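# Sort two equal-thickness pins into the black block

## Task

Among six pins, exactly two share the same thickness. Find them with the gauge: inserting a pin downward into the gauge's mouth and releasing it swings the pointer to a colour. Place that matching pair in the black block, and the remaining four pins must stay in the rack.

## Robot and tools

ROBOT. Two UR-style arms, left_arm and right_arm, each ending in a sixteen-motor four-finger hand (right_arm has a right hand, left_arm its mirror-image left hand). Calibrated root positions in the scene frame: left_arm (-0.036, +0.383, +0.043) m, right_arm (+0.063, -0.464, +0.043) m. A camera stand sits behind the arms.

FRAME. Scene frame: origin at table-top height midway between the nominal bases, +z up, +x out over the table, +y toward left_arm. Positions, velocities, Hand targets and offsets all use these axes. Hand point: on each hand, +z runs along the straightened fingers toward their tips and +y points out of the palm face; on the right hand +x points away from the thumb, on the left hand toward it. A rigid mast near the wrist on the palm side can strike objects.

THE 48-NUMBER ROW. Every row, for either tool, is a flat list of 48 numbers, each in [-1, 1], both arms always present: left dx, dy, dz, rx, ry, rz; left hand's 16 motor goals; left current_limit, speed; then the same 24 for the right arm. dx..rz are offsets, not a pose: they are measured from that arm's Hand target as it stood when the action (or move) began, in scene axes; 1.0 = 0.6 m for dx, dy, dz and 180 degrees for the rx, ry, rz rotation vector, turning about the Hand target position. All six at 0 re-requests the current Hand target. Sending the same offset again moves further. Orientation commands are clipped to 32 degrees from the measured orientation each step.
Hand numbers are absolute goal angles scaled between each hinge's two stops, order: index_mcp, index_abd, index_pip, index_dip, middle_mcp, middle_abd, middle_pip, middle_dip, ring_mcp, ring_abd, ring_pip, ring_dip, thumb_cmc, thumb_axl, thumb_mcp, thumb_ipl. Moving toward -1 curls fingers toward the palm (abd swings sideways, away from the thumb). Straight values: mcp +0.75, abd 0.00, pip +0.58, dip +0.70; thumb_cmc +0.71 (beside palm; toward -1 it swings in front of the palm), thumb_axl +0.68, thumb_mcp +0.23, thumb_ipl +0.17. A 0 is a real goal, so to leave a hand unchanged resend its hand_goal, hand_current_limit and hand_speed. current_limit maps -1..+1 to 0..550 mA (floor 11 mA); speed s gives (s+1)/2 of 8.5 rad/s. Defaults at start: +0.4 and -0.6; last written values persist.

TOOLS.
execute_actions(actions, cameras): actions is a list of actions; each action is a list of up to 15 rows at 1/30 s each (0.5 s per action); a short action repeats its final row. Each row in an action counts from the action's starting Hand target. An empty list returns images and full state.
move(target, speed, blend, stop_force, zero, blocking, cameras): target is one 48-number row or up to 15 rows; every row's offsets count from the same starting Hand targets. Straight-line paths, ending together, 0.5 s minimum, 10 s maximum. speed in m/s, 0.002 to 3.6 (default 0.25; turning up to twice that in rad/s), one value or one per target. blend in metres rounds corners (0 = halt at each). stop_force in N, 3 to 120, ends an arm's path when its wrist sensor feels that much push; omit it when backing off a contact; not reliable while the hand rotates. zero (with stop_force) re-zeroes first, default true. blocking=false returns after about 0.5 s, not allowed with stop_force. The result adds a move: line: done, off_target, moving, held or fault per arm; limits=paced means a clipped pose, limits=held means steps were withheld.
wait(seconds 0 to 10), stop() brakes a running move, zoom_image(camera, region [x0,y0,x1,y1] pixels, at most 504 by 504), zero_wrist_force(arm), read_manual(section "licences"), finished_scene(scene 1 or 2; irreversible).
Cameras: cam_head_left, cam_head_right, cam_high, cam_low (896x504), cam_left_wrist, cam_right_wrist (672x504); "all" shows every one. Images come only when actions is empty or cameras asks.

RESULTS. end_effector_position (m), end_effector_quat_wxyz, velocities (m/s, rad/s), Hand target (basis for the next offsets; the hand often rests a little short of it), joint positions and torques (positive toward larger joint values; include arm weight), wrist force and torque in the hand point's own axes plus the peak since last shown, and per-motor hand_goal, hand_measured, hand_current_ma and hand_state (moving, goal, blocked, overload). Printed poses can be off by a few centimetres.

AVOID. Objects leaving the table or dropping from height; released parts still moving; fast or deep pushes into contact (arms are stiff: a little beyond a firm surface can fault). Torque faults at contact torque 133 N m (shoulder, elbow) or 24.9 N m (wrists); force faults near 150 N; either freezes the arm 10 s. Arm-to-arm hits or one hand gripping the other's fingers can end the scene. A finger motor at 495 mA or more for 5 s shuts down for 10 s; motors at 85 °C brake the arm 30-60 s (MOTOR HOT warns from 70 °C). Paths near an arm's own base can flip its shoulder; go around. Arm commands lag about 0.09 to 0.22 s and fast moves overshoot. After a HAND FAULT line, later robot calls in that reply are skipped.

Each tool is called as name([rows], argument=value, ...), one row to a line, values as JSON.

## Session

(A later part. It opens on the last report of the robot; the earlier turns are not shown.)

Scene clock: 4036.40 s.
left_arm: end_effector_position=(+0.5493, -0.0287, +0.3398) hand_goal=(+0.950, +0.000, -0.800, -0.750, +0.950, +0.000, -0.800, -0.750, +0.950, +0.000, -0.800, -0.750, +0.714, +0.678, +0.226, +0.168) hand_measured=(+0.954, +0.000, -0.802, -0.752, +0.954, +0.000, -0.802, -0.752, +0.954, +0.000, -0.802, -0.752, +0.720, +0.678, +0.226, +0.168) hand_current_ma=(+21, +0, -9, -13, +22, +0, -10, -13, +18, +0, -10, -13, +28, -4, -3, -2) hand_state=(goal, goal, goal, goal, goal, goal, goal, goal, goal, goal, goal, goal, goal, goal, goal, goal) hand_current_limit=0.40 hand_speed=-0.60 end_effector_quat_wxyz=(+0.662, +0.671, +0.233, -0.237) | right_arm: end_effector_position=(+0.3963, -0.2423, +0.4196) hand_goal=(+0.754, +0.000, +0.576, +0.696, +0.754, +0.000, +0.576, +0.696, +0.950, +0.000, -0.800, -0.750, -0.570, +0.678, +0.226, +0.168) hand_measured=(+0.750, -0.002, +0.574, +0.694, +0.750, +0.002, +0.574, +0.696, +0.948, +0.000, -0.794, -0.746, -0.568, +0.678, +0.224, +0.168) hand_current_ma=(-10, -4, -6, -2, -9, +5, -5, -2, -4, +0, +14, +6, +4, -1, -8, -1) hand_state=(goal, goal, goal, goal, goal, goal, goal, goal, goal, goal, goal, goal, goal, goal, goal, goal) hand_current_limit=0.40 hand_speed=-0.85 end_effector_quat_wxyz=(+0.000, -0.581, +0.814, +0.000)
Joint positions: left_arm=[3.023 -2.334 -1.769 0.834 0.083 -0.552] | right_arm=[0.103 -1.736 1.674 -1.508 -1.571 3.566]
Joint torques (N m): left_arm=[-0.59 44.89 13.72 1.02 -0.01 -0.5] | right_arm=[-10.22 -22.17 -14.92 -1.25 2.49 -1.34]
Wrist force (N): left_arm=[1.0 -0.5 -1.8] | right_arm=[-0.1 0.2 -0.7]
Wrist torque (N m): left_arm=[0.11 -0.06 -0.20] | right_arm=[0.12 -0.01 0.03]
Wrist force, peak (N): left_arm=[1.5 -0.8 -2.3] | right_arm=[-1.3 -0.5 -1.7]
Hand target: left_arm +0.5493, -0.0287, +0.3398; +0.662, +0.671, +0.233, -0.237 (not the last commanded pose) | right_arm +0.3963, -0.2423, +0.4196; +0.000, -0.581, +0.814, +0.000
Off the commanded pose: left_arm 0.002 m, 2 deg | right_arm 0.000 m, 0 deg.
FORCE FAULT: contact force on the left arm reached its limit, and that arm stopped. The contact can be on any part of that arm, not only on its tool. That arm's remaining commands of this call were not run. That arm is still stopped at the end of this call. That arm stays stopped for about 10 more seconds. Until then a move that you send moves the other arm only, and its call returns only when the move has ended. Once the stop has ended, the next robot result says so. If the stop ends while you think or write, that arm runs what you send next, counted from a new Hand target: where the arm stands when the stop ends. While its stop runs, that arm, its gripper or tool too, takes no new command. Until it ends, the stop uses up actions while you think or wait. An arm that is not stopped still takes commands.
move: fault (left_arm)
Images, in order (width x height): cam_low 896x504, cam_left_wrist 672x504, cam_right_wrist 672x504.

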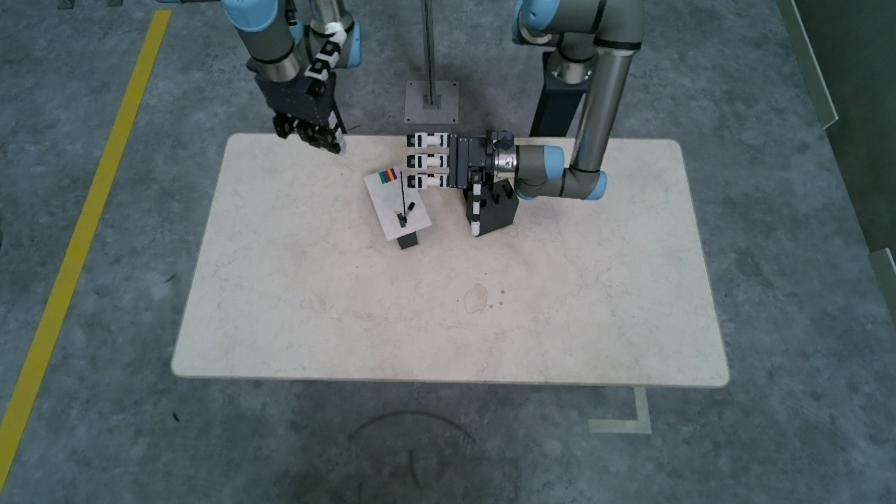

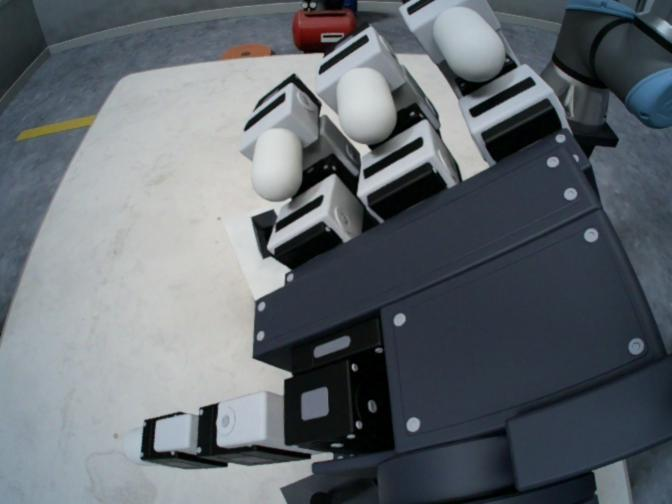

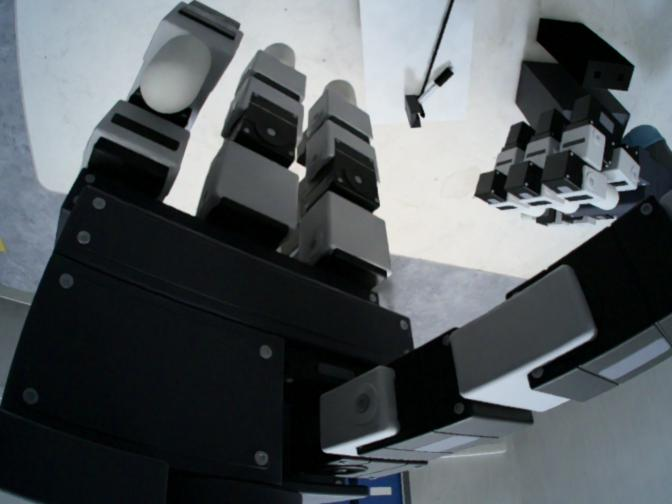

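wait(seconds=1, cameras=["all"])

Scene clock: 4067.87 s.
left_arm: end_effector_position=(+0.5493, -0.0287, +0.3398) hand_goal=(+0.950, +0.000, -0.800, -0.750, +0.950, +0.000, -0.800, -0.750, +0.950, +0.000, -0.800, -0.750, +0.714, +0.678, +0.226, +0.168) hand_measured=(+0.954, +0.000, -0.802, -0.752, +0.954, +0.000, -0.802, -0.752, +0.954, +0.000, -0.802, -0.752, +0.720, +0.678, +0.226, +0.168) hand_current_ma=(+21, +0, -9, -13, +22, +0, -10, -13, +18, +0, -10, -13, +28, -4, -3, -2) hand_state=(goal, goal, goal, goal, goal, goal, goal, goal, goal, goal, goal, goal, goal, goal, goal, goal) hand_current_limit=0.40 hand_speed=-0.60 end_effector_quat_wxyz=(+0.662, +0.671, +0.233, -0.237) | right_arm: end_effector_position=(+0.3963, -0.2423, +0.4196) hand_goal=(+0.754, +0.000, +0.576, +0.696, +0.754, +0.000, +0.576, +0.696, +0.950, +0.000, -0.800, -0.750, -0.570, +0.678, +0.226, +0.168) hand_measured=(+0.750, -0.002, +0.574, +0.694, +0.750, +0.002, +0.574, +0.696, +0.948, +0.000, -0.794, -0.746, -0.568, +0.678, +0.224, +0.168) hand_current_ma=(-10, -4, -6, -2, -9, +5, -5, -2, -4, +0, +14, +6, +4, -1, -8, -1) hand_state=(goal, goal, goal, goal, goal, goal, goal, goal, goal, goal, goal, goal, goal, goal, goal, goal) hand_current_limit=0.40 hand_speed=-0.85 end_effector_quat_wxyz=(+0.000, -0.581, +0.814, +0.000)
Joint positions: left_arm=[3.023 -2.334 -1.769 0.834 0.083 -0.552] | right_arm=[0.103 -1.736 1.674 -1.508 -1.571 3.566]
Joint torques (N m): left_arm=[-1.1 43.85 12.3 0.73 0.11 0.01] | right_arm=[-10.54 -23.11 -15.29 -1.28 2.25 -1.05]
Wrist force (N): left_arm=[1.1 -0.8 -1.8] | right_arm=[-0.2 -0.6 -0.8]
Wrist torque (N m): left_arm=[0.06 -0.07 -0.18] | right_arm=[0.04 0.02 0.00]
Wrist force, peak (N): left_arm=[1.3 -0.8 -2.3] | right_arm=[0.0 0.1 -1.2]
Hand target: left_arm +0.5493, -0.0287, +0.3398; +0.662, +0.671, +0.233, -0.237 (not the last commanded pose) | right_arm +0.3963, -0.2423, +0.4196; +0.000, -0.581, +0.814, +0.000
Off the commanded pose: left_arm 0.002 m, 2 deg | right_arm 0.000 m, 0 deg.
FORCE FAULT, CONTINUED: the left arm's stop, for the force fault that an earlier result reported, is over. The rest of the stop counts as 19 of the actions that you can send in this scene. That arm's target is now where it stood when the stop ended, not its last command. That arm accepts commands again.
wait: 1.00 s; at rest from the start

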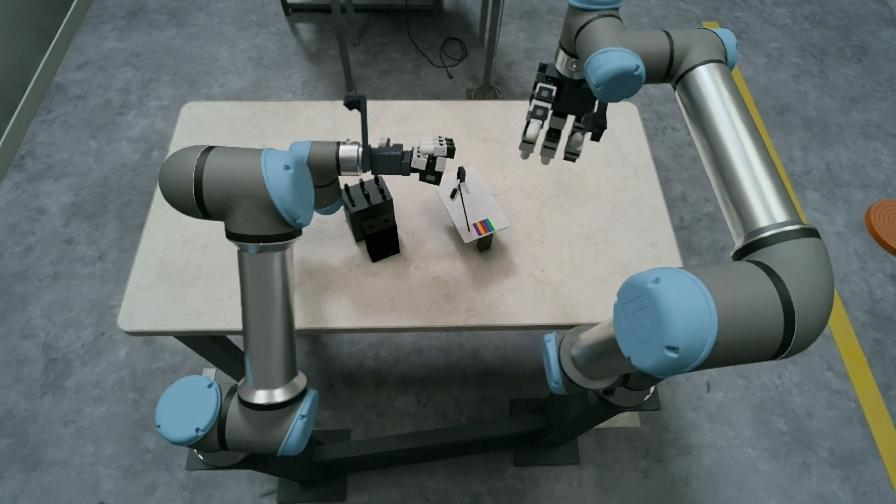

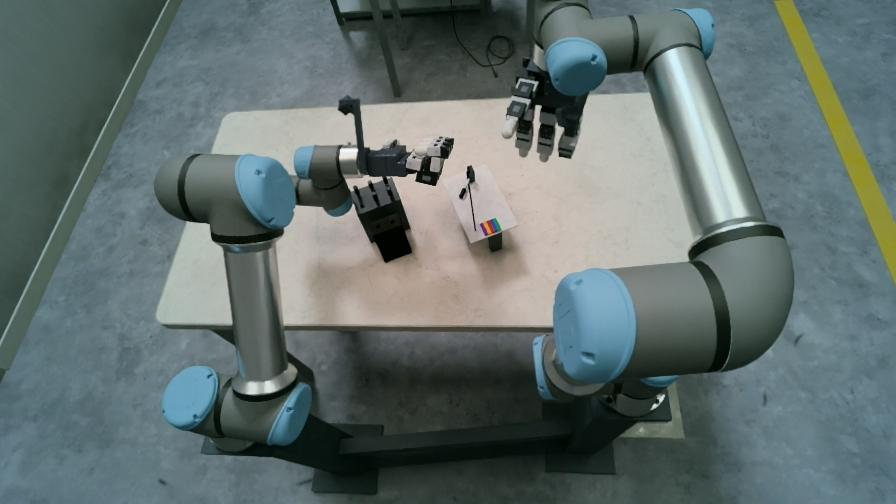

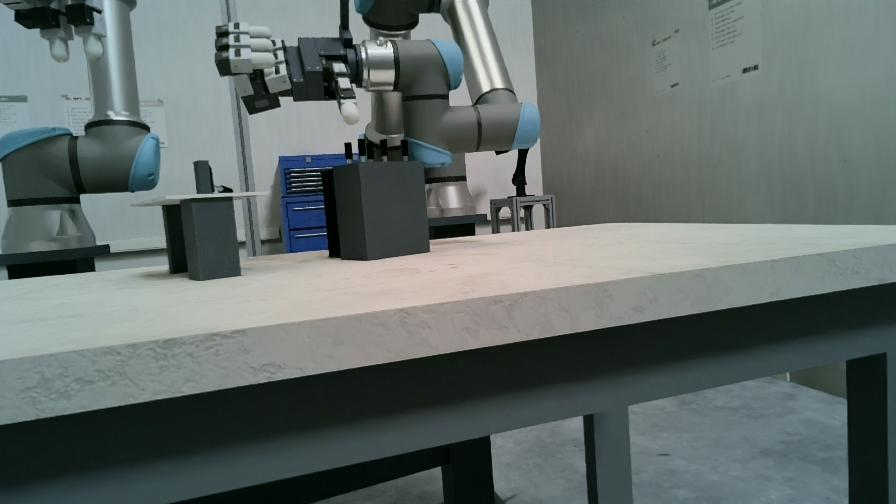

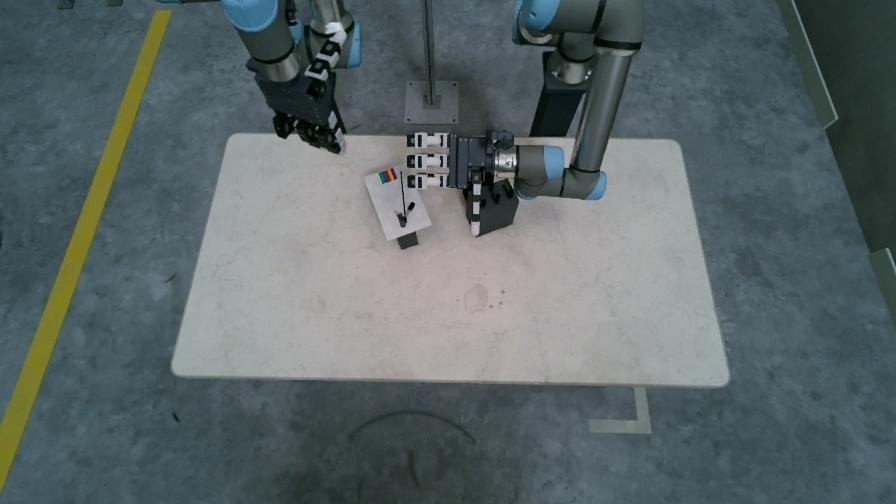

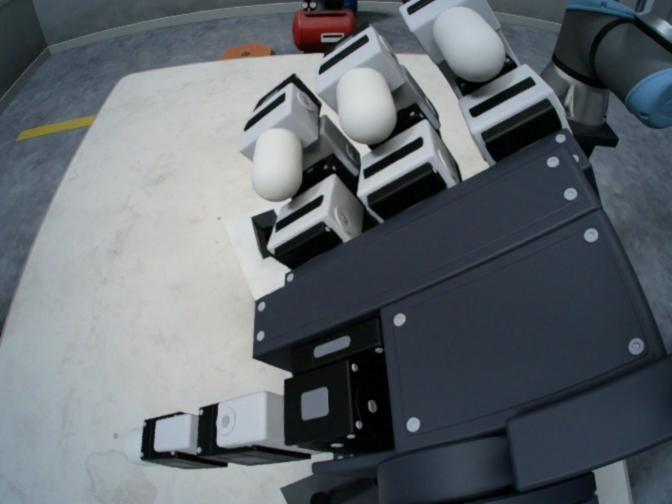

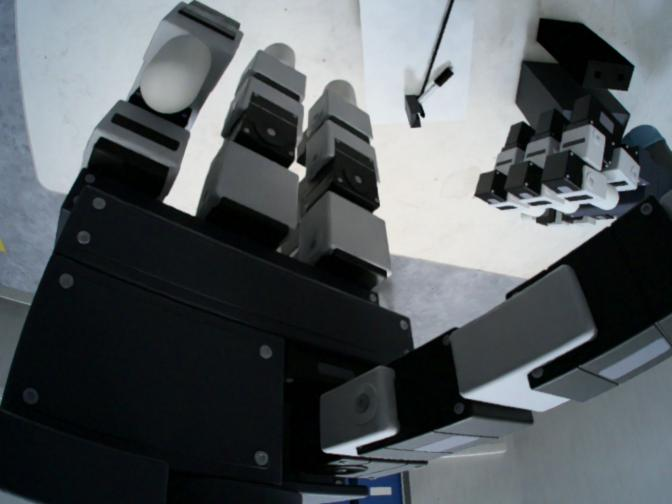

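move([
  [0,0,0.2,0,0,0,0.95,0,-0.8,-0.75,0.95,0,-0.8,-0.75,0.95,0,-0.8,-0.75,0.714,0.678,0.226,0.168,0.4,-0.6,0,0,0,0,0,0,0.754,0,0.576,0.696,0.754,0,0.576,0.696,0.95,0,-0.8,-0.75,-0.571,0.678,0.226,0.168,0.4,-0.85],
], speed=0.08, cameras=["cam_high", "cam_head_left"])

zoom_image(camera="cam_high", region=[310, 115, 450, 205])

zoom_image(camera="cam_head_left", region=[320, 140, 540, 280])

Scene clock: 4077.50 s.
left_arm: end_effector_position=(+0.5493, -0.0287, +0.4598) hand_goal=(+0.950, +0.000, -0.800, -0.750, +0.950, +0.000, -0.800, -0.750, +0.950, +0.000, -0.800, -0.750, +0.714, +0.678, +0.226, +0.168) hand_measured=(+0.954, +0.000, -0.802, -0.752, +0.954, +0.000, -0.802, -0.752, +0.954, +0.000, -0.802, -0.752, +0.720, +0.678, +0.226, +0.168) hand_current_ma=(+21, +0, -9, -13, +22, +0, -10, -13, +18, +0, -10, -13, +28, -4, -3, -2) hand_state=(goal, goal, goal, goal, goal, goal, goal, goal, goal, goal, goal, goal, goal, goal, goal, goal) hand_current_limit=0.40 hand_speed=-0.60 end_effector_quat_wxyz=(+0.663, +0.671, +0.233, -0.237) | right_arm: end_effector_position=(+0.3963, -0.2423, +0.4196) hand_goal=(+0.754, +0.000, +0.576, +0.696, +0.754, +0.000, +0.576, +0.696, +0.950, +0.000, -0.800, -0.750, -0.570, +0.678, +0.226, +0.168) hand_measured=(+0.750, -0.002, +0.574, +0.694, +0.750, +0.002, +0.574, +0.696, +0.948, +0.000, -0.794, -0.746, -0.568, +0.678, +0.224, +0.168) hand_current_ma=(-10, -4, -6, -2, -9, +5, -5, -2, -4, +0, +14, +6, +4, -1, -8, -1) hand_state=(goal, goal, goal, goal, goal, goal, goal, goal, goal, goal, goal, goal, goal, goal, goal, goal) hand_current_limit=0.40 hand_speed=-0.85 end_effector_quat_wxyz=(+0.000, -0.581, +0.814, +0.000)
Joint positions: left_arm=[3.022 -2.124 -1.731 0.603 0.083 -0.568] | right_arm=[0.103 -1.736 1.674 -1.508 -1.571 3.566]
Joint torques (N m): left_arm=[7.35 48.06 6.35 -1.42 -2.38 1.82] | right_arm=[-9.62 -22.08 -16.01 -1.27 2.13 -1.03]
Wrist force (N): left_arm=[1.0 -1.1 -1.9] | right_arm=[-0.2 -0.2 -0.9]
Wrist torque (N m): left_arm=[0.05 -0.04 -0.19] | right_arm=[0.09 0.01 0.02]
Wrist force, peak (N): left_arm=[1.0 -1.1 -2.2] | right_arm=[-0.3 -0.1 -1.3]
Hand target: left_arm +0.5493, -0.0287, +0.4598; +0.662, +0.671, +0.233, -0.237 | right_arm +0.3963, -0.2423, +0.4196; +0.000, -0.581, +0.814, +0.000
Off the commanded pose: left_arm 0.000 m, 0 deg | right_arm 0.000 m, 0 deg.
move: done
Images, in order (width x height): cam_head_left 896x504, cam_high 896x504.

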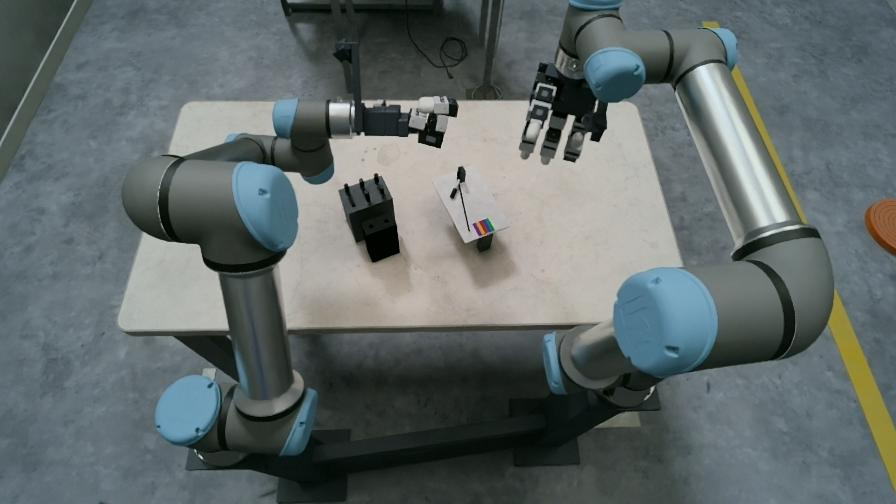

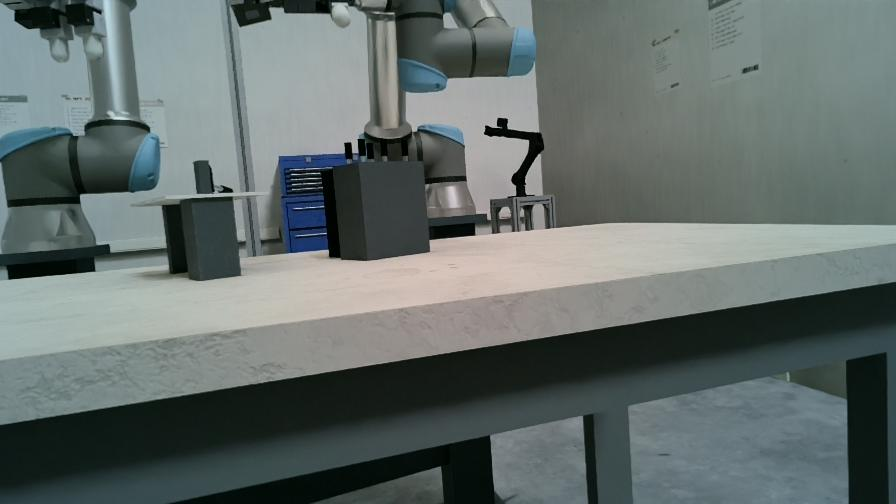

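Scaled by 3.600.

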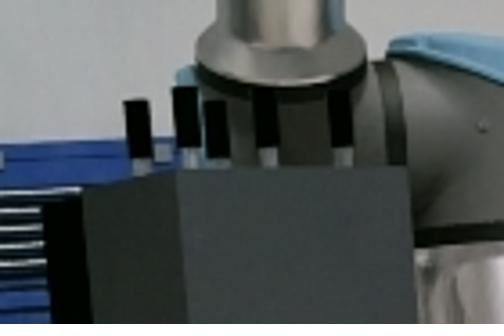

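Scaled by 2.291.

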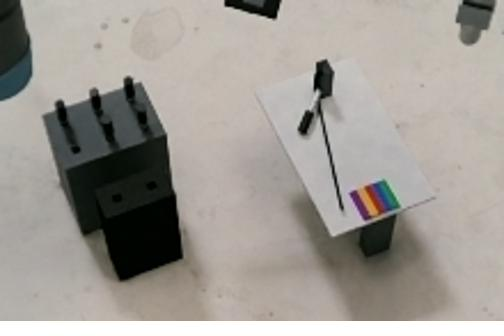

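move([
  [-0.1322,0.2145,0,-0.0115,0.0005,0.0026,0.95,0,-0.8,-0.75,0.95,0,-0.8,-0.75,0.95,0,-0.8,-0.75,0.714,0.678,0.226,0.168,0.4,-0.6,0,0,0,0,0,0,0.754,0,0.576,0.696,0.754,0,0.576,0.696,0.95,0,-0.8,-0.75,-0.571,0.678,0.226,0.168,0.4,-0.85],
  [-0.1322,0.2145,-0.133,-0.0115,0.0005,0.0026,0.95,0,-0.8,-0.75,0.95,0,-0.8,-0.75,0.95,0,-0.8,-0.75,0.714,0.678,0.226,0.168,0.4,-0.6,0,0,0,0,0,0,0.754,0,0.576,0.696,0.754,0,0.576,0.696,0.95,0,-0.8,-0.75,-0.571,0.678,0.226,0.168,0.4,-0.85],
], speed=0.12, cameras=["cam_left_wrist", "cam_head_left", "cam_head_right", "cam_low", "cam_right_wrist"])

zoom_image(camera="cam_left_wrist", region=[150, 100, 300, 260])

zoom_image(camera="cam_head_left", region=[430, 155, 510, 250])

zoom_image(camera="cam_head_right", region=[430, 150, 530, 260])

zoom_image(camera="cam_right_wrist", region=[360, 0, 480, 140])

Scene clock: 4097.40 s.
left_arm: end_effector_position=(+0.4700, +0.1000, +0.3801) hand_goal=(+0.950, +0.000, -0.800, -0.750, +0.950, +0.000, -0.800, -0.750, +0.950, +0.000, -0.800, -0.750, +0.714, +0.678, +0.226, +0.168) hand_measured=(+0.954, +0.000, -0.802, -0.752, +0.954, +0.000, -0.802, -0.752, +0.954, +0.000, -0.802, -0.752, +0.720, +0.678, +0.226, +0.168) hand_current_ma=(+21, +0, -9, -13, +22, +0, -10, -13, +18, +0, -10, -13, +28, -4, -3, -2) hand_state=(goal, goal, goal, goal, goal, goal, goal, goal, goal, goal, goal, goal, goal, goal, goal, goal) hand_current_limit=0.40 hand_speed=-0.60 end_effector_quat_wxyz=(+0.675, +0.658, +0.232, -0.239) | right_arm: end_effector_position=(+0.3963, -0.2423, +0.4196) hand_goal=(+0.754, +0.000, +0.576, +0.696, +0.754, +0.000, +0.576, +0.696, +0.950, +0.000, -0.800, -0.750, -0.570, +0.678, +0.226, +0.168) hand_measured=(+0.750, -0.002, +0.574, +0.694, +0.750, +0.002, +0.574, +0.696, +0.948, +0.000, -0.794, -0.746, -0.568, +0.678, +0.224, +0.168) hand_current_ma=(-10, -4, -6, -2, -9, +5, -5, -2, -4, +0, +14, +6, +4, -1, -8, -1) hand_state=(goal, goal, goal, goal, goal, goal, goal, goal, goal, goal, goal, goal, goal, goal, goal, goal) hand_current_limit=0.40 hand_speed=-0.85 end_effector_quat_wxyz=(+0.000, -0.581, +0.814, +0.000)
Joint positions: left_arm=[3.297 -2.113 -2.109 0.94 -0.185 -0.541] | right_arm=[0.103 -1.736 1.674 -1.508 -1.571 3.566]
Joint torques (N m): left_arm=[7.2 26.19 19.24 1.86 -2.6 -1.66] | right_arm=[-8.98 -22.45 -15.26 -1.56 1.96 -0.78]
Wrist force (N): left_arm=[1.2 -0.7 -1.8] | right_arm=[-0.2 -0.4 -1.0]
Wrist torque (N m): left_arm=[0.08 -0.09 -0.06] | right_arm=[0.07 0.02 0.01]
Wrist force, peak (N): left_arm=[1.4 -1.2 -2.2] | right_arm=[-0.3 -0.4 -1.1]
Hand target: left_arm +0.4700, +0.1000, +0.3800; +0.675, +0.658, +0.232, -0.239 | right_arm +0.3963, -0.2423, +0.4196; +0.000, -0.581, +0.814, +0.000
Off the commanded pose: left_arm 0.000 m, 0 deg | right_arm 0.000 m, 0 deg.
move: done
Images, in order (width x height): cam_head_left 896x504, cam_head_right 896x504, cam_low 896x504, cam_left_wrist 672x504, cam_right_wrist 672x504.

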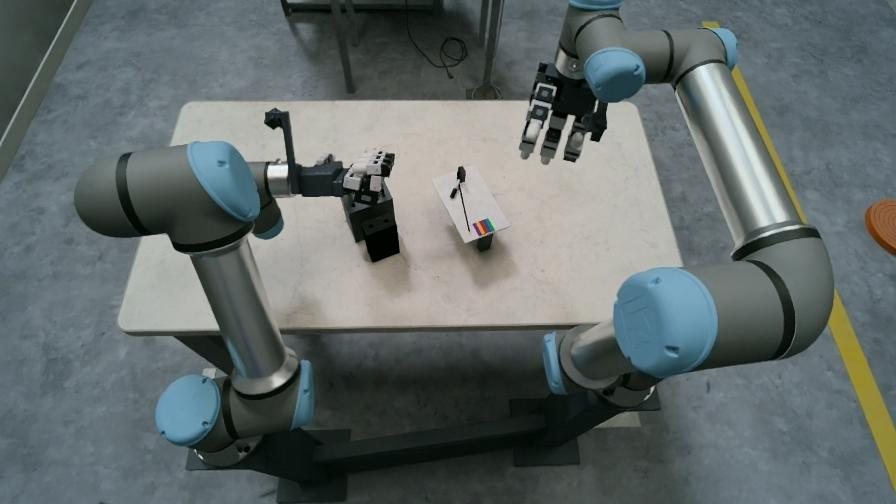

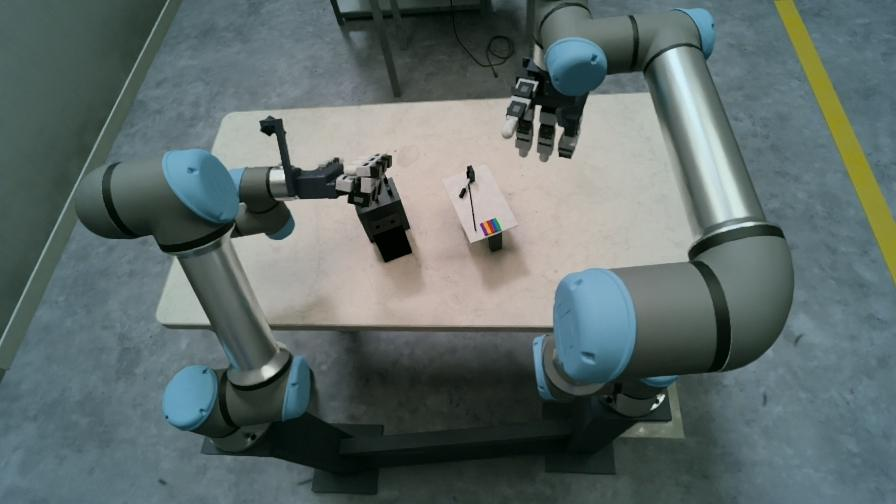

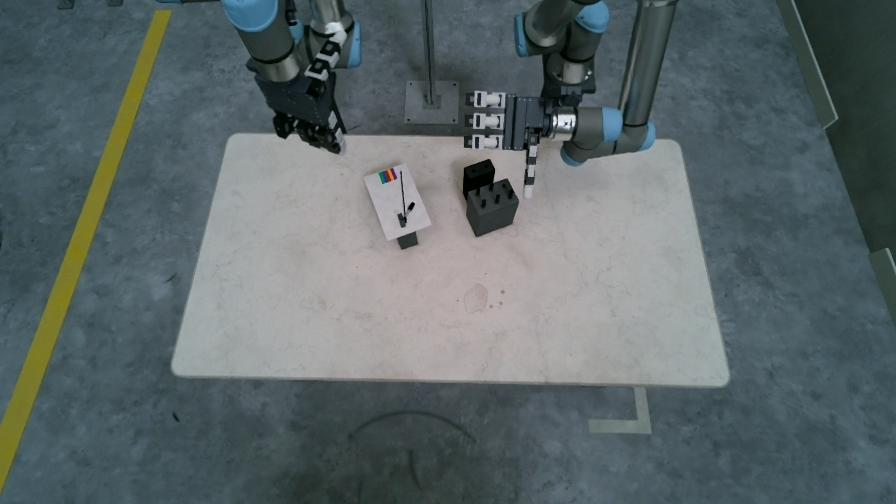

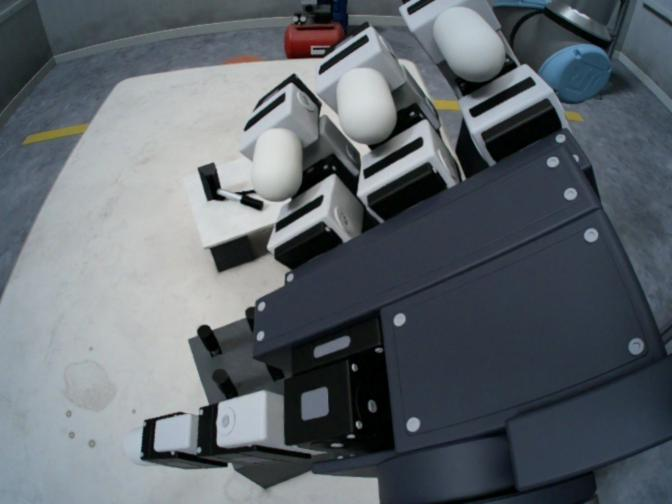

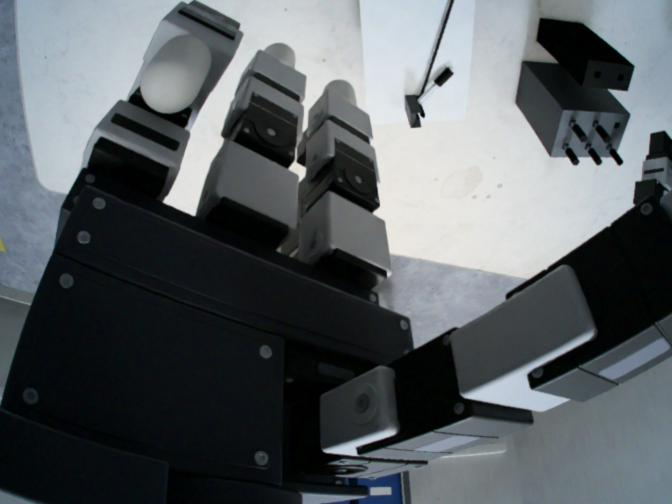

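Scaled by 3.150 from the camera's 672x504 image, which has a finer 960x720 frame.

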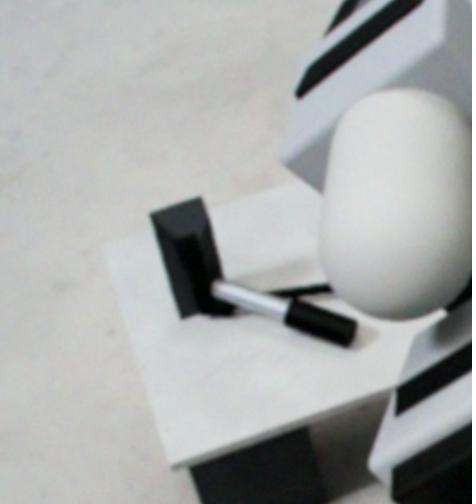

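Scaled by 5.305.

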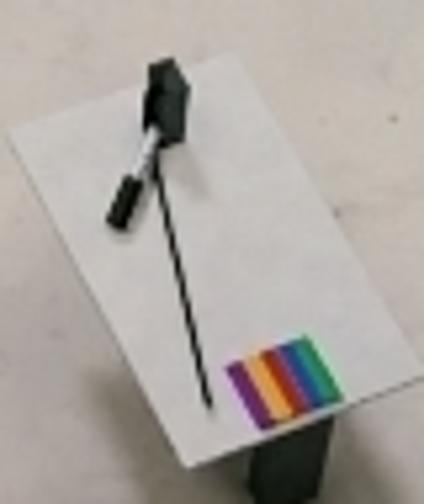

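Scaled by 4.582.

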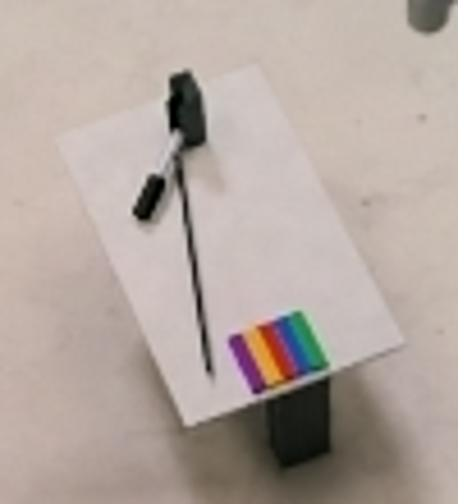

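Scaled by 3.600 from the camera's 672x504 image, which has a finer 960x720 frame.

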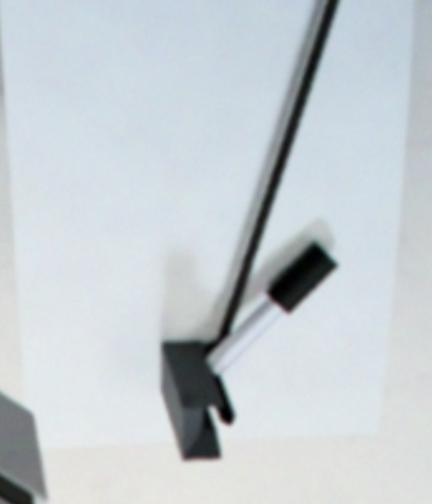

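zoom_image(camera="cam_low", region=[355, 155, 445, 255])

wait(seconds=0, cameras=["cam_high"])

zoom_image(camera="cam_high", region=[170, 140, 270, 210])

Scaled by 5.040.

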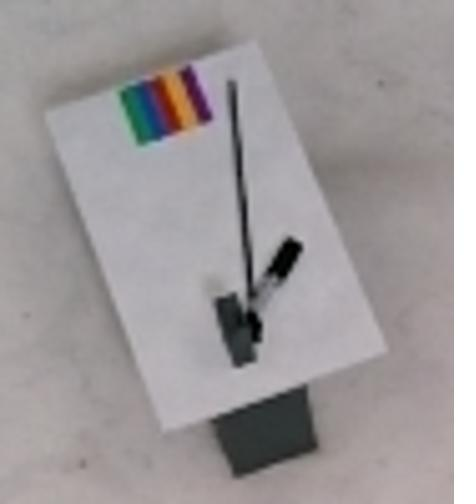

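Scene clock: 4101.63 s.
left_arm: end_effector_position=(+0.4700, +0.1000, +0.3800) hand_goal=(+0.950, +0.000, -0.800, -0.750, +0.950, +0.000, -0.800, -0.750, +0.950, +0.000, -0.800, -0.750, +0.714, +0.678, +0.226, +0.168) hand_measured=(+0.954, +0.000, -0.802, -0.752, +0.954, +0.000, -0.802, -0.752, +0.954, +0.000, -0.802, -0.752, +0.720, +0.678, +0.226, +0.168) hand_current_ma=(+21, +0, -9, -13, +22, +0, -10, -13, +18, +0, -10, -13, +28, -4, -3, -2) hand_state=(goal, goal, goal, goal, goal, goal, goal, goal, goal, goal, goal, goal, goal, goal, goal, goal) hand_current_limit=0.40 hand_speed=-0.60 end_effector_quat_wxyz=(+0.675, +0.658, +0.232, -0.239) | right_arm: end_effector_position=(+0.3963, -0.2423, +0.4196) hand_goal=(+0.754, +0.000, +0.576, +0.696, +0.754, +0.000, +0.576, +0.696, +0.950, +0.000, -0.800, -0.750, -0.570, +0.678, +0.226, +0.168) hand_measured=(+0.750, -0.002, +0.574, +0.694, +0.750, +0.002, +0.574, +0.696, +0.948, +0.000, -0.794, -0.746, -0.568, +0.678, +0.224, +0.168) hand_current_ma=(-10, -4, -6, -2, -9, +5, -5, -2, -4, +0, +14, +6, +4, -1, -8, -1) hand_state=(goal, goal, goal, goal, goal, goal, goal, goal, goal, goal, goal, goal, goal, goal, goal, goal) hand_current_limit=0.40 hand_speed=-0.85 end_effector_quat_wxyz=(+0.000, -0.581, +0.814, +0.000)
Joint positions: left_arm=[3.297 -2.113 -2.109 0.94 -0.185 -0.541] | right_arm=[0.103 -1.736 1.674 -1.508 -1.571 3.566]
Joint torques (N m): left_arm=[7.09 26.01 20.41 1.9 -2.55 -1.58] | right_arm=[-8.87 -22.62 -15.58 -1.5 1.88 -0.73]
Wrist force (N): left_arm=[1.4 -0.7 -1.8] | right_arm=[-0.1 0.0 -0.5]
Wrist torque (N m): left_arm=[0.08 -0.11 -0.05] | right_arm=[0.09 -0.01 0.03]
Wrist force, peak (N): left_arm=[1.3 -0.8 -2.3] | right_arm=[-0.1 -0.3 -1.1]
Hand target: left_arm +0.4700, +0.1000, +0.3800; +0.675, +0.658, +0.232, -0.239 | right_arm +0.3963, -0.2423, +0.4196; +0.000, -0.581, +0.814, +0.000
Off the commanded pose: left_arm 0.000 m, 0 deg | right_arm 0.000 m, 0 deg.
Images, in order (width x height): cam_high 896x504.

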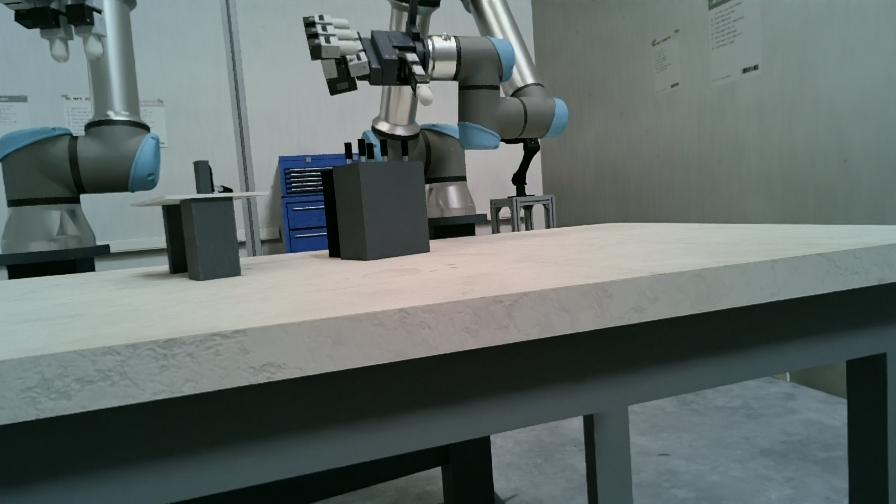

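Scaled by 5.040.

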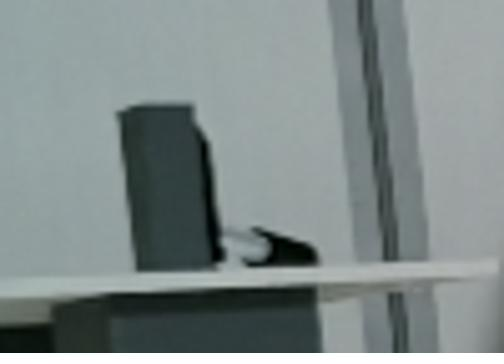

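wait(seconds=0, cameras=["cam_left_wrist", "cam_right_wrist"])

zoom_image(camera="cam_left_wrist", region=[190, 150, 240, 210])

zoom_image(camera="cam_right_wrist", region=[390, 80, 450, 140])

Scene clock: 4109.83 s.
left_arm: end_effector_position=(+0.4700, +0.1000, +0.3800) hand_goal=(+0.950, +0.000, -0.800, -0.750, +0.950, +0.000, -0.800, -0.750, +0.950, +0.000, -0.800, -0.750, +0.714, +0.678, +0.226, +0.168) hand_measured=(+0.954, +0.000, -0.802, -0.752, +0.954, +0.000, -0.802, -0.752, +0.954, +0.000, -0.802, -0.752, +0.720, +0.678, +0.226, +0.168) hand_current_ma=(+21, +0, -9, -13, +22, +0, -10, -13, +18, +0, -10, -13, +28, -4, -3, -2) hand_state=(goal, goal, goal, goal, goal, goal, goal, goal, goal, goal, goal, goal, goal, goal, goal, goal) hand_current_limit=0.40 hand_speed=-0.60 end_effector_quat_wxyz=(+0.675, +0.658, +0.232, -0.239) | right_arm: end_effector_position=(+0.3963, -0.2423, +0.4196) hand_goal=(+0.754, +0.000, +0.576, +0.696, +0.754, +0.000, +0.576, +0.696, +0.950, +0.000, -0.800, -0.750, -0.570, +0.678, +0.226, +0.168) hand_measured=(+0.750, -0.002, +0.574, +0.694, +0.750, +0.002, +0.574, +0.696, +0.948, +0.000, -0.794, -0.746, -0.568, +0.678, +0.224, +0.168) hand_current_ma=(-10, -4, -6, -2, -9, +5, -5, -2, -4, +0, +14, +6, +4, -1, -8, -1) hand_state=(goal, goal, goal, goal, goal, goal, goal, goal, goal, goal, goal, goal, goal, goal, goal, goal) hand_current_limit=0.40 hand_speed=-0.85 end_effector_quat_wxyz=(+0.000, -0.581, +0.814, +0.000)
Joint positions: left_arm=[3.297 -2.113 -2.109 0.94 -0.185 -0.541] | right_arm=[0.103 -1.736 1.674 -1.508 -1.571 3.566]
Joint torques (N m): left_arm=[7.25 25.62 20.39 1.89 -2.53 -1.62] | right_arm=[-8.89 -22.33 -14.88 -1.62 1.72 -0.66]
Wrist force (N): left_arm=[1.3 -0.5 -2.0] | right_arm=[-0.4 -0.2 -0.7]
Wrist torque (N m): left_arm=[0.12 -0.10 -0.06] | right_arm=[0.06 0.04 0.00]
Wrist force, peak (N): left_arm=[1.4 -0.8 -2.2] | right_arm=[-0.2 -0.2 -1.1]
Hand target: left_arm +0.4700, +0.1000, +0.3800; +0.675, +0.658, +0.232, -0.239 | right_arm +0.3963, -0.2423, +0.4196; +0.000, -0.581, +0.814, +0.000
Off the commanded pose: left_arm 0.000 m, 0 deg | right_arm 0.000 m, 0 deg.
Images, in order (width x height): cam_left_wrist 672x504, cam_right_wrist 672x504.

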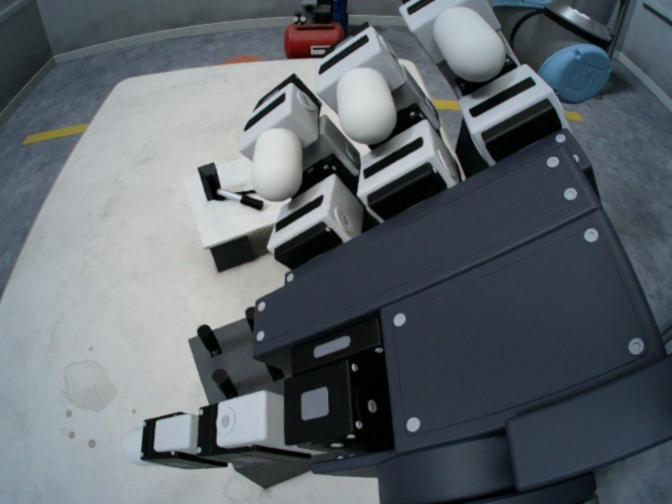

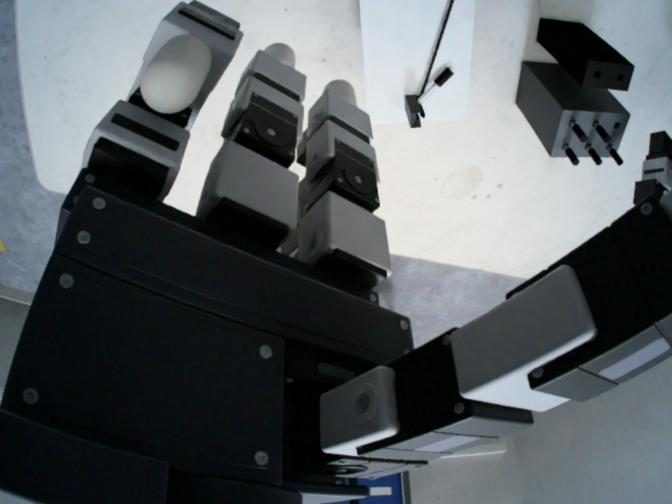

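Scaled by 8.400 from the camera's 672x504 image, which has a finer 960x720 frame.

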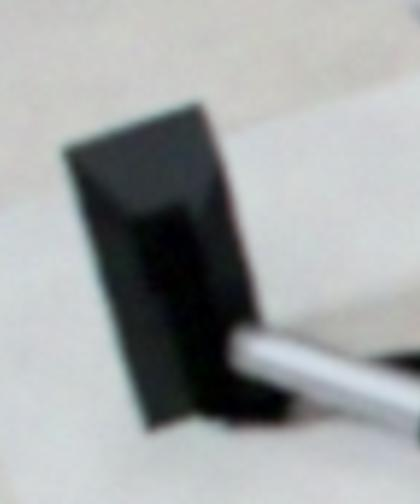

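Scaled by 8.400 from the camera's 672x504 image, which has a finer 960x720 frame.

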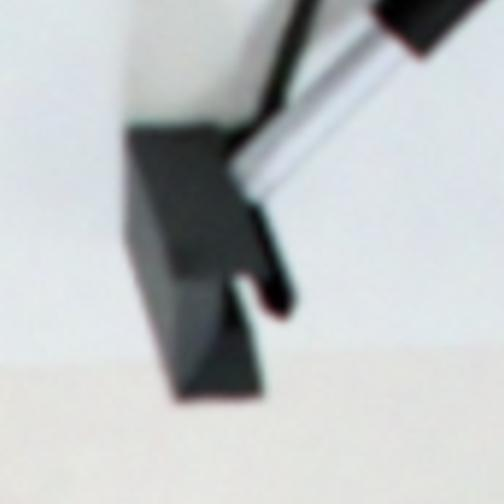

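wait(seconds=0, cameras=["cam_high", "cam_head_left"])

zoom_image(camera="cam_high", region=[188, 155, 238, 200])

zoom_image(camera="cam_head_left", region=[440, 155, 480, 205])

Scene clock: 4124.70 s.
left_arm: end_effector_position=(+0.4700, +0.1000, +0.3800) hand_goal=(+0.950, +0.000, -0.800, -0.750, +0.950, +0.000, -0.800, -0.750, +0.950, +0.000, -0.800, -0.750, +0.714, +0.678, +0.226, +0.168) hand_measured=(+0.954, +0.000, -0.802, -0.752, +0.954, +0.000, -0.802, -0.752, +0.954, +0.000, -0.802, -0.752, +0.720, +0.678, +0.226, +0.168) hand_current_ma=(+21, +0, -9, -13, +22, +0, -10, -13, +18, +0, -10, -13, +28, -4, -3, -2) hand_state=(goal, goal, goal, goal, goal, goal, goal, goal, goal, goal, goal, goal, goal, goal, goal, goal) hand_current_limit=0.40 hand_speed=-0.60 end_effector_quat_wxyz=(+0.675, +0.658, +0.232, -0.239) | right_arm: end_effector_position=(+0.3963, -0.2423, +0.4196) hand_goal=(+0.754, +0.000, +0.576, +0.696, +0.754, +0.000, +0.576, +0.696, +0.950, +0.000, -0.800, -0.750, -0.570, +0.678, +0.226, +0.168) hand_measured=(+0.750, -0.002, +0.574, +0.694, +0.750, +0.002, +0.574, +0.696, +0.948, +0.000, -0.794, -0.746, -0.568, +0.678, +0.224, +0.168) hand_current_ma=(-10, -4, -6, -2, -9, +5, -5, -2, -4, +0, +14, +6, +4, -1, -8, -1) hand_state=(goal, goal, goal, goal, goal, goal, goal, goal, goal, goal, goal, goal, goal, goal, goal, goal) hand_current_limit=0.40 hand_speed=-0.85 end_effector_quat_wxyz=(+0.000, -0.581, +0.814, +0.000)
Joint positions: left_arm=[3.297 -2.113 -2.109 0.94 -0.185 -0.541] | right_arm=[0.103 -1.736 1.674 -1.508 -1.571 3.566]
Joint torques (N m): left_arm=[7.55 25.95 19.97 1.89 -2.41 -1.68] | right_arm=[-8.65 -23.04 -15.87 -1.54 1.8 -0.56]
Wrist force (N): left_arm=[1.5 -0.8 -1.8] | right_arm=[0.1 -0.3 -0.9]
Wrist torque (N m): left_arm=[0.06 -0.13 -0.03] | right_arm=[0.07 -0.02 0.03]
Wrist force, peak (N): left_arm=[1.7 -0.8 -2.1] | right_arm=[-0.4 -0.4 -1.1]
Hand target: left_arm +0.4700, +0.1000, +0.3800; +0.675, +0.658, +0.232, -0.239 | right_arm +0.3963, -0.2423, +0.4196; +0.000, -0.581, +0.814, +0.000
Off the commanded pose: left_arm 0.000 m, 0 deg | right_arm 0.000 m, 0 deg.
Images, in order (width x height): cam_head_left 896x504, cam_high 896x504.

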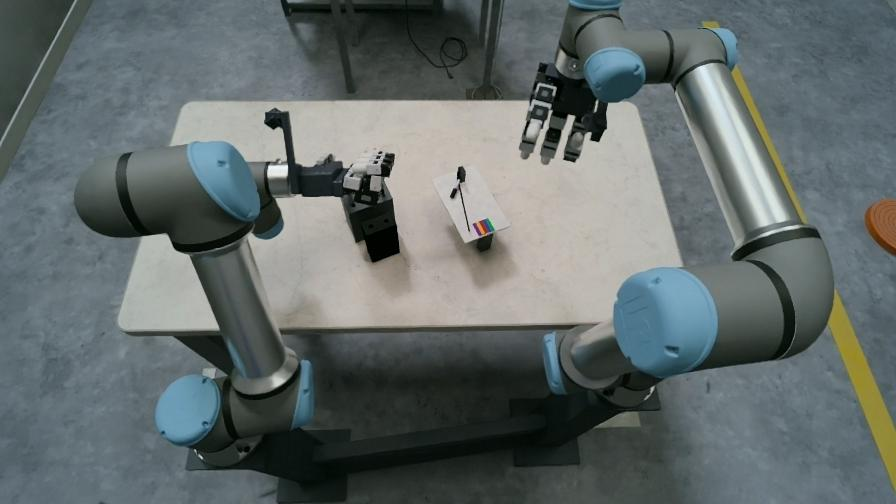

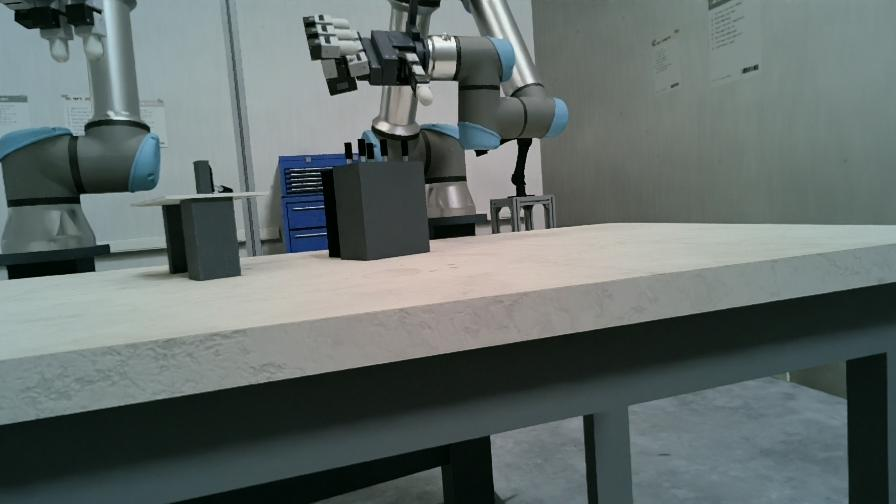

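Scaled by 10.080.

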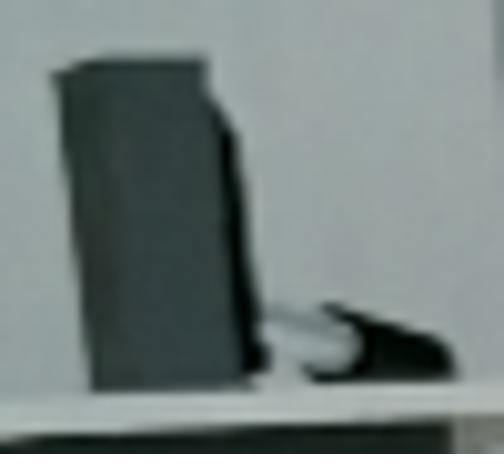

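Scaled by 10.080.

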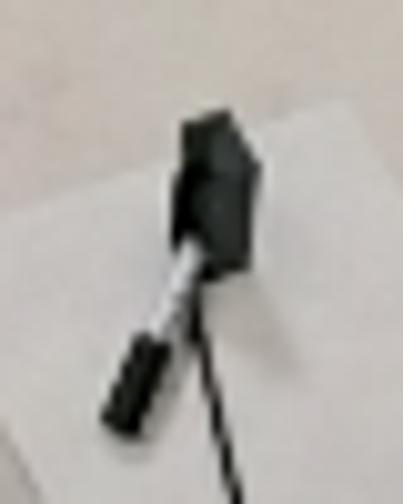

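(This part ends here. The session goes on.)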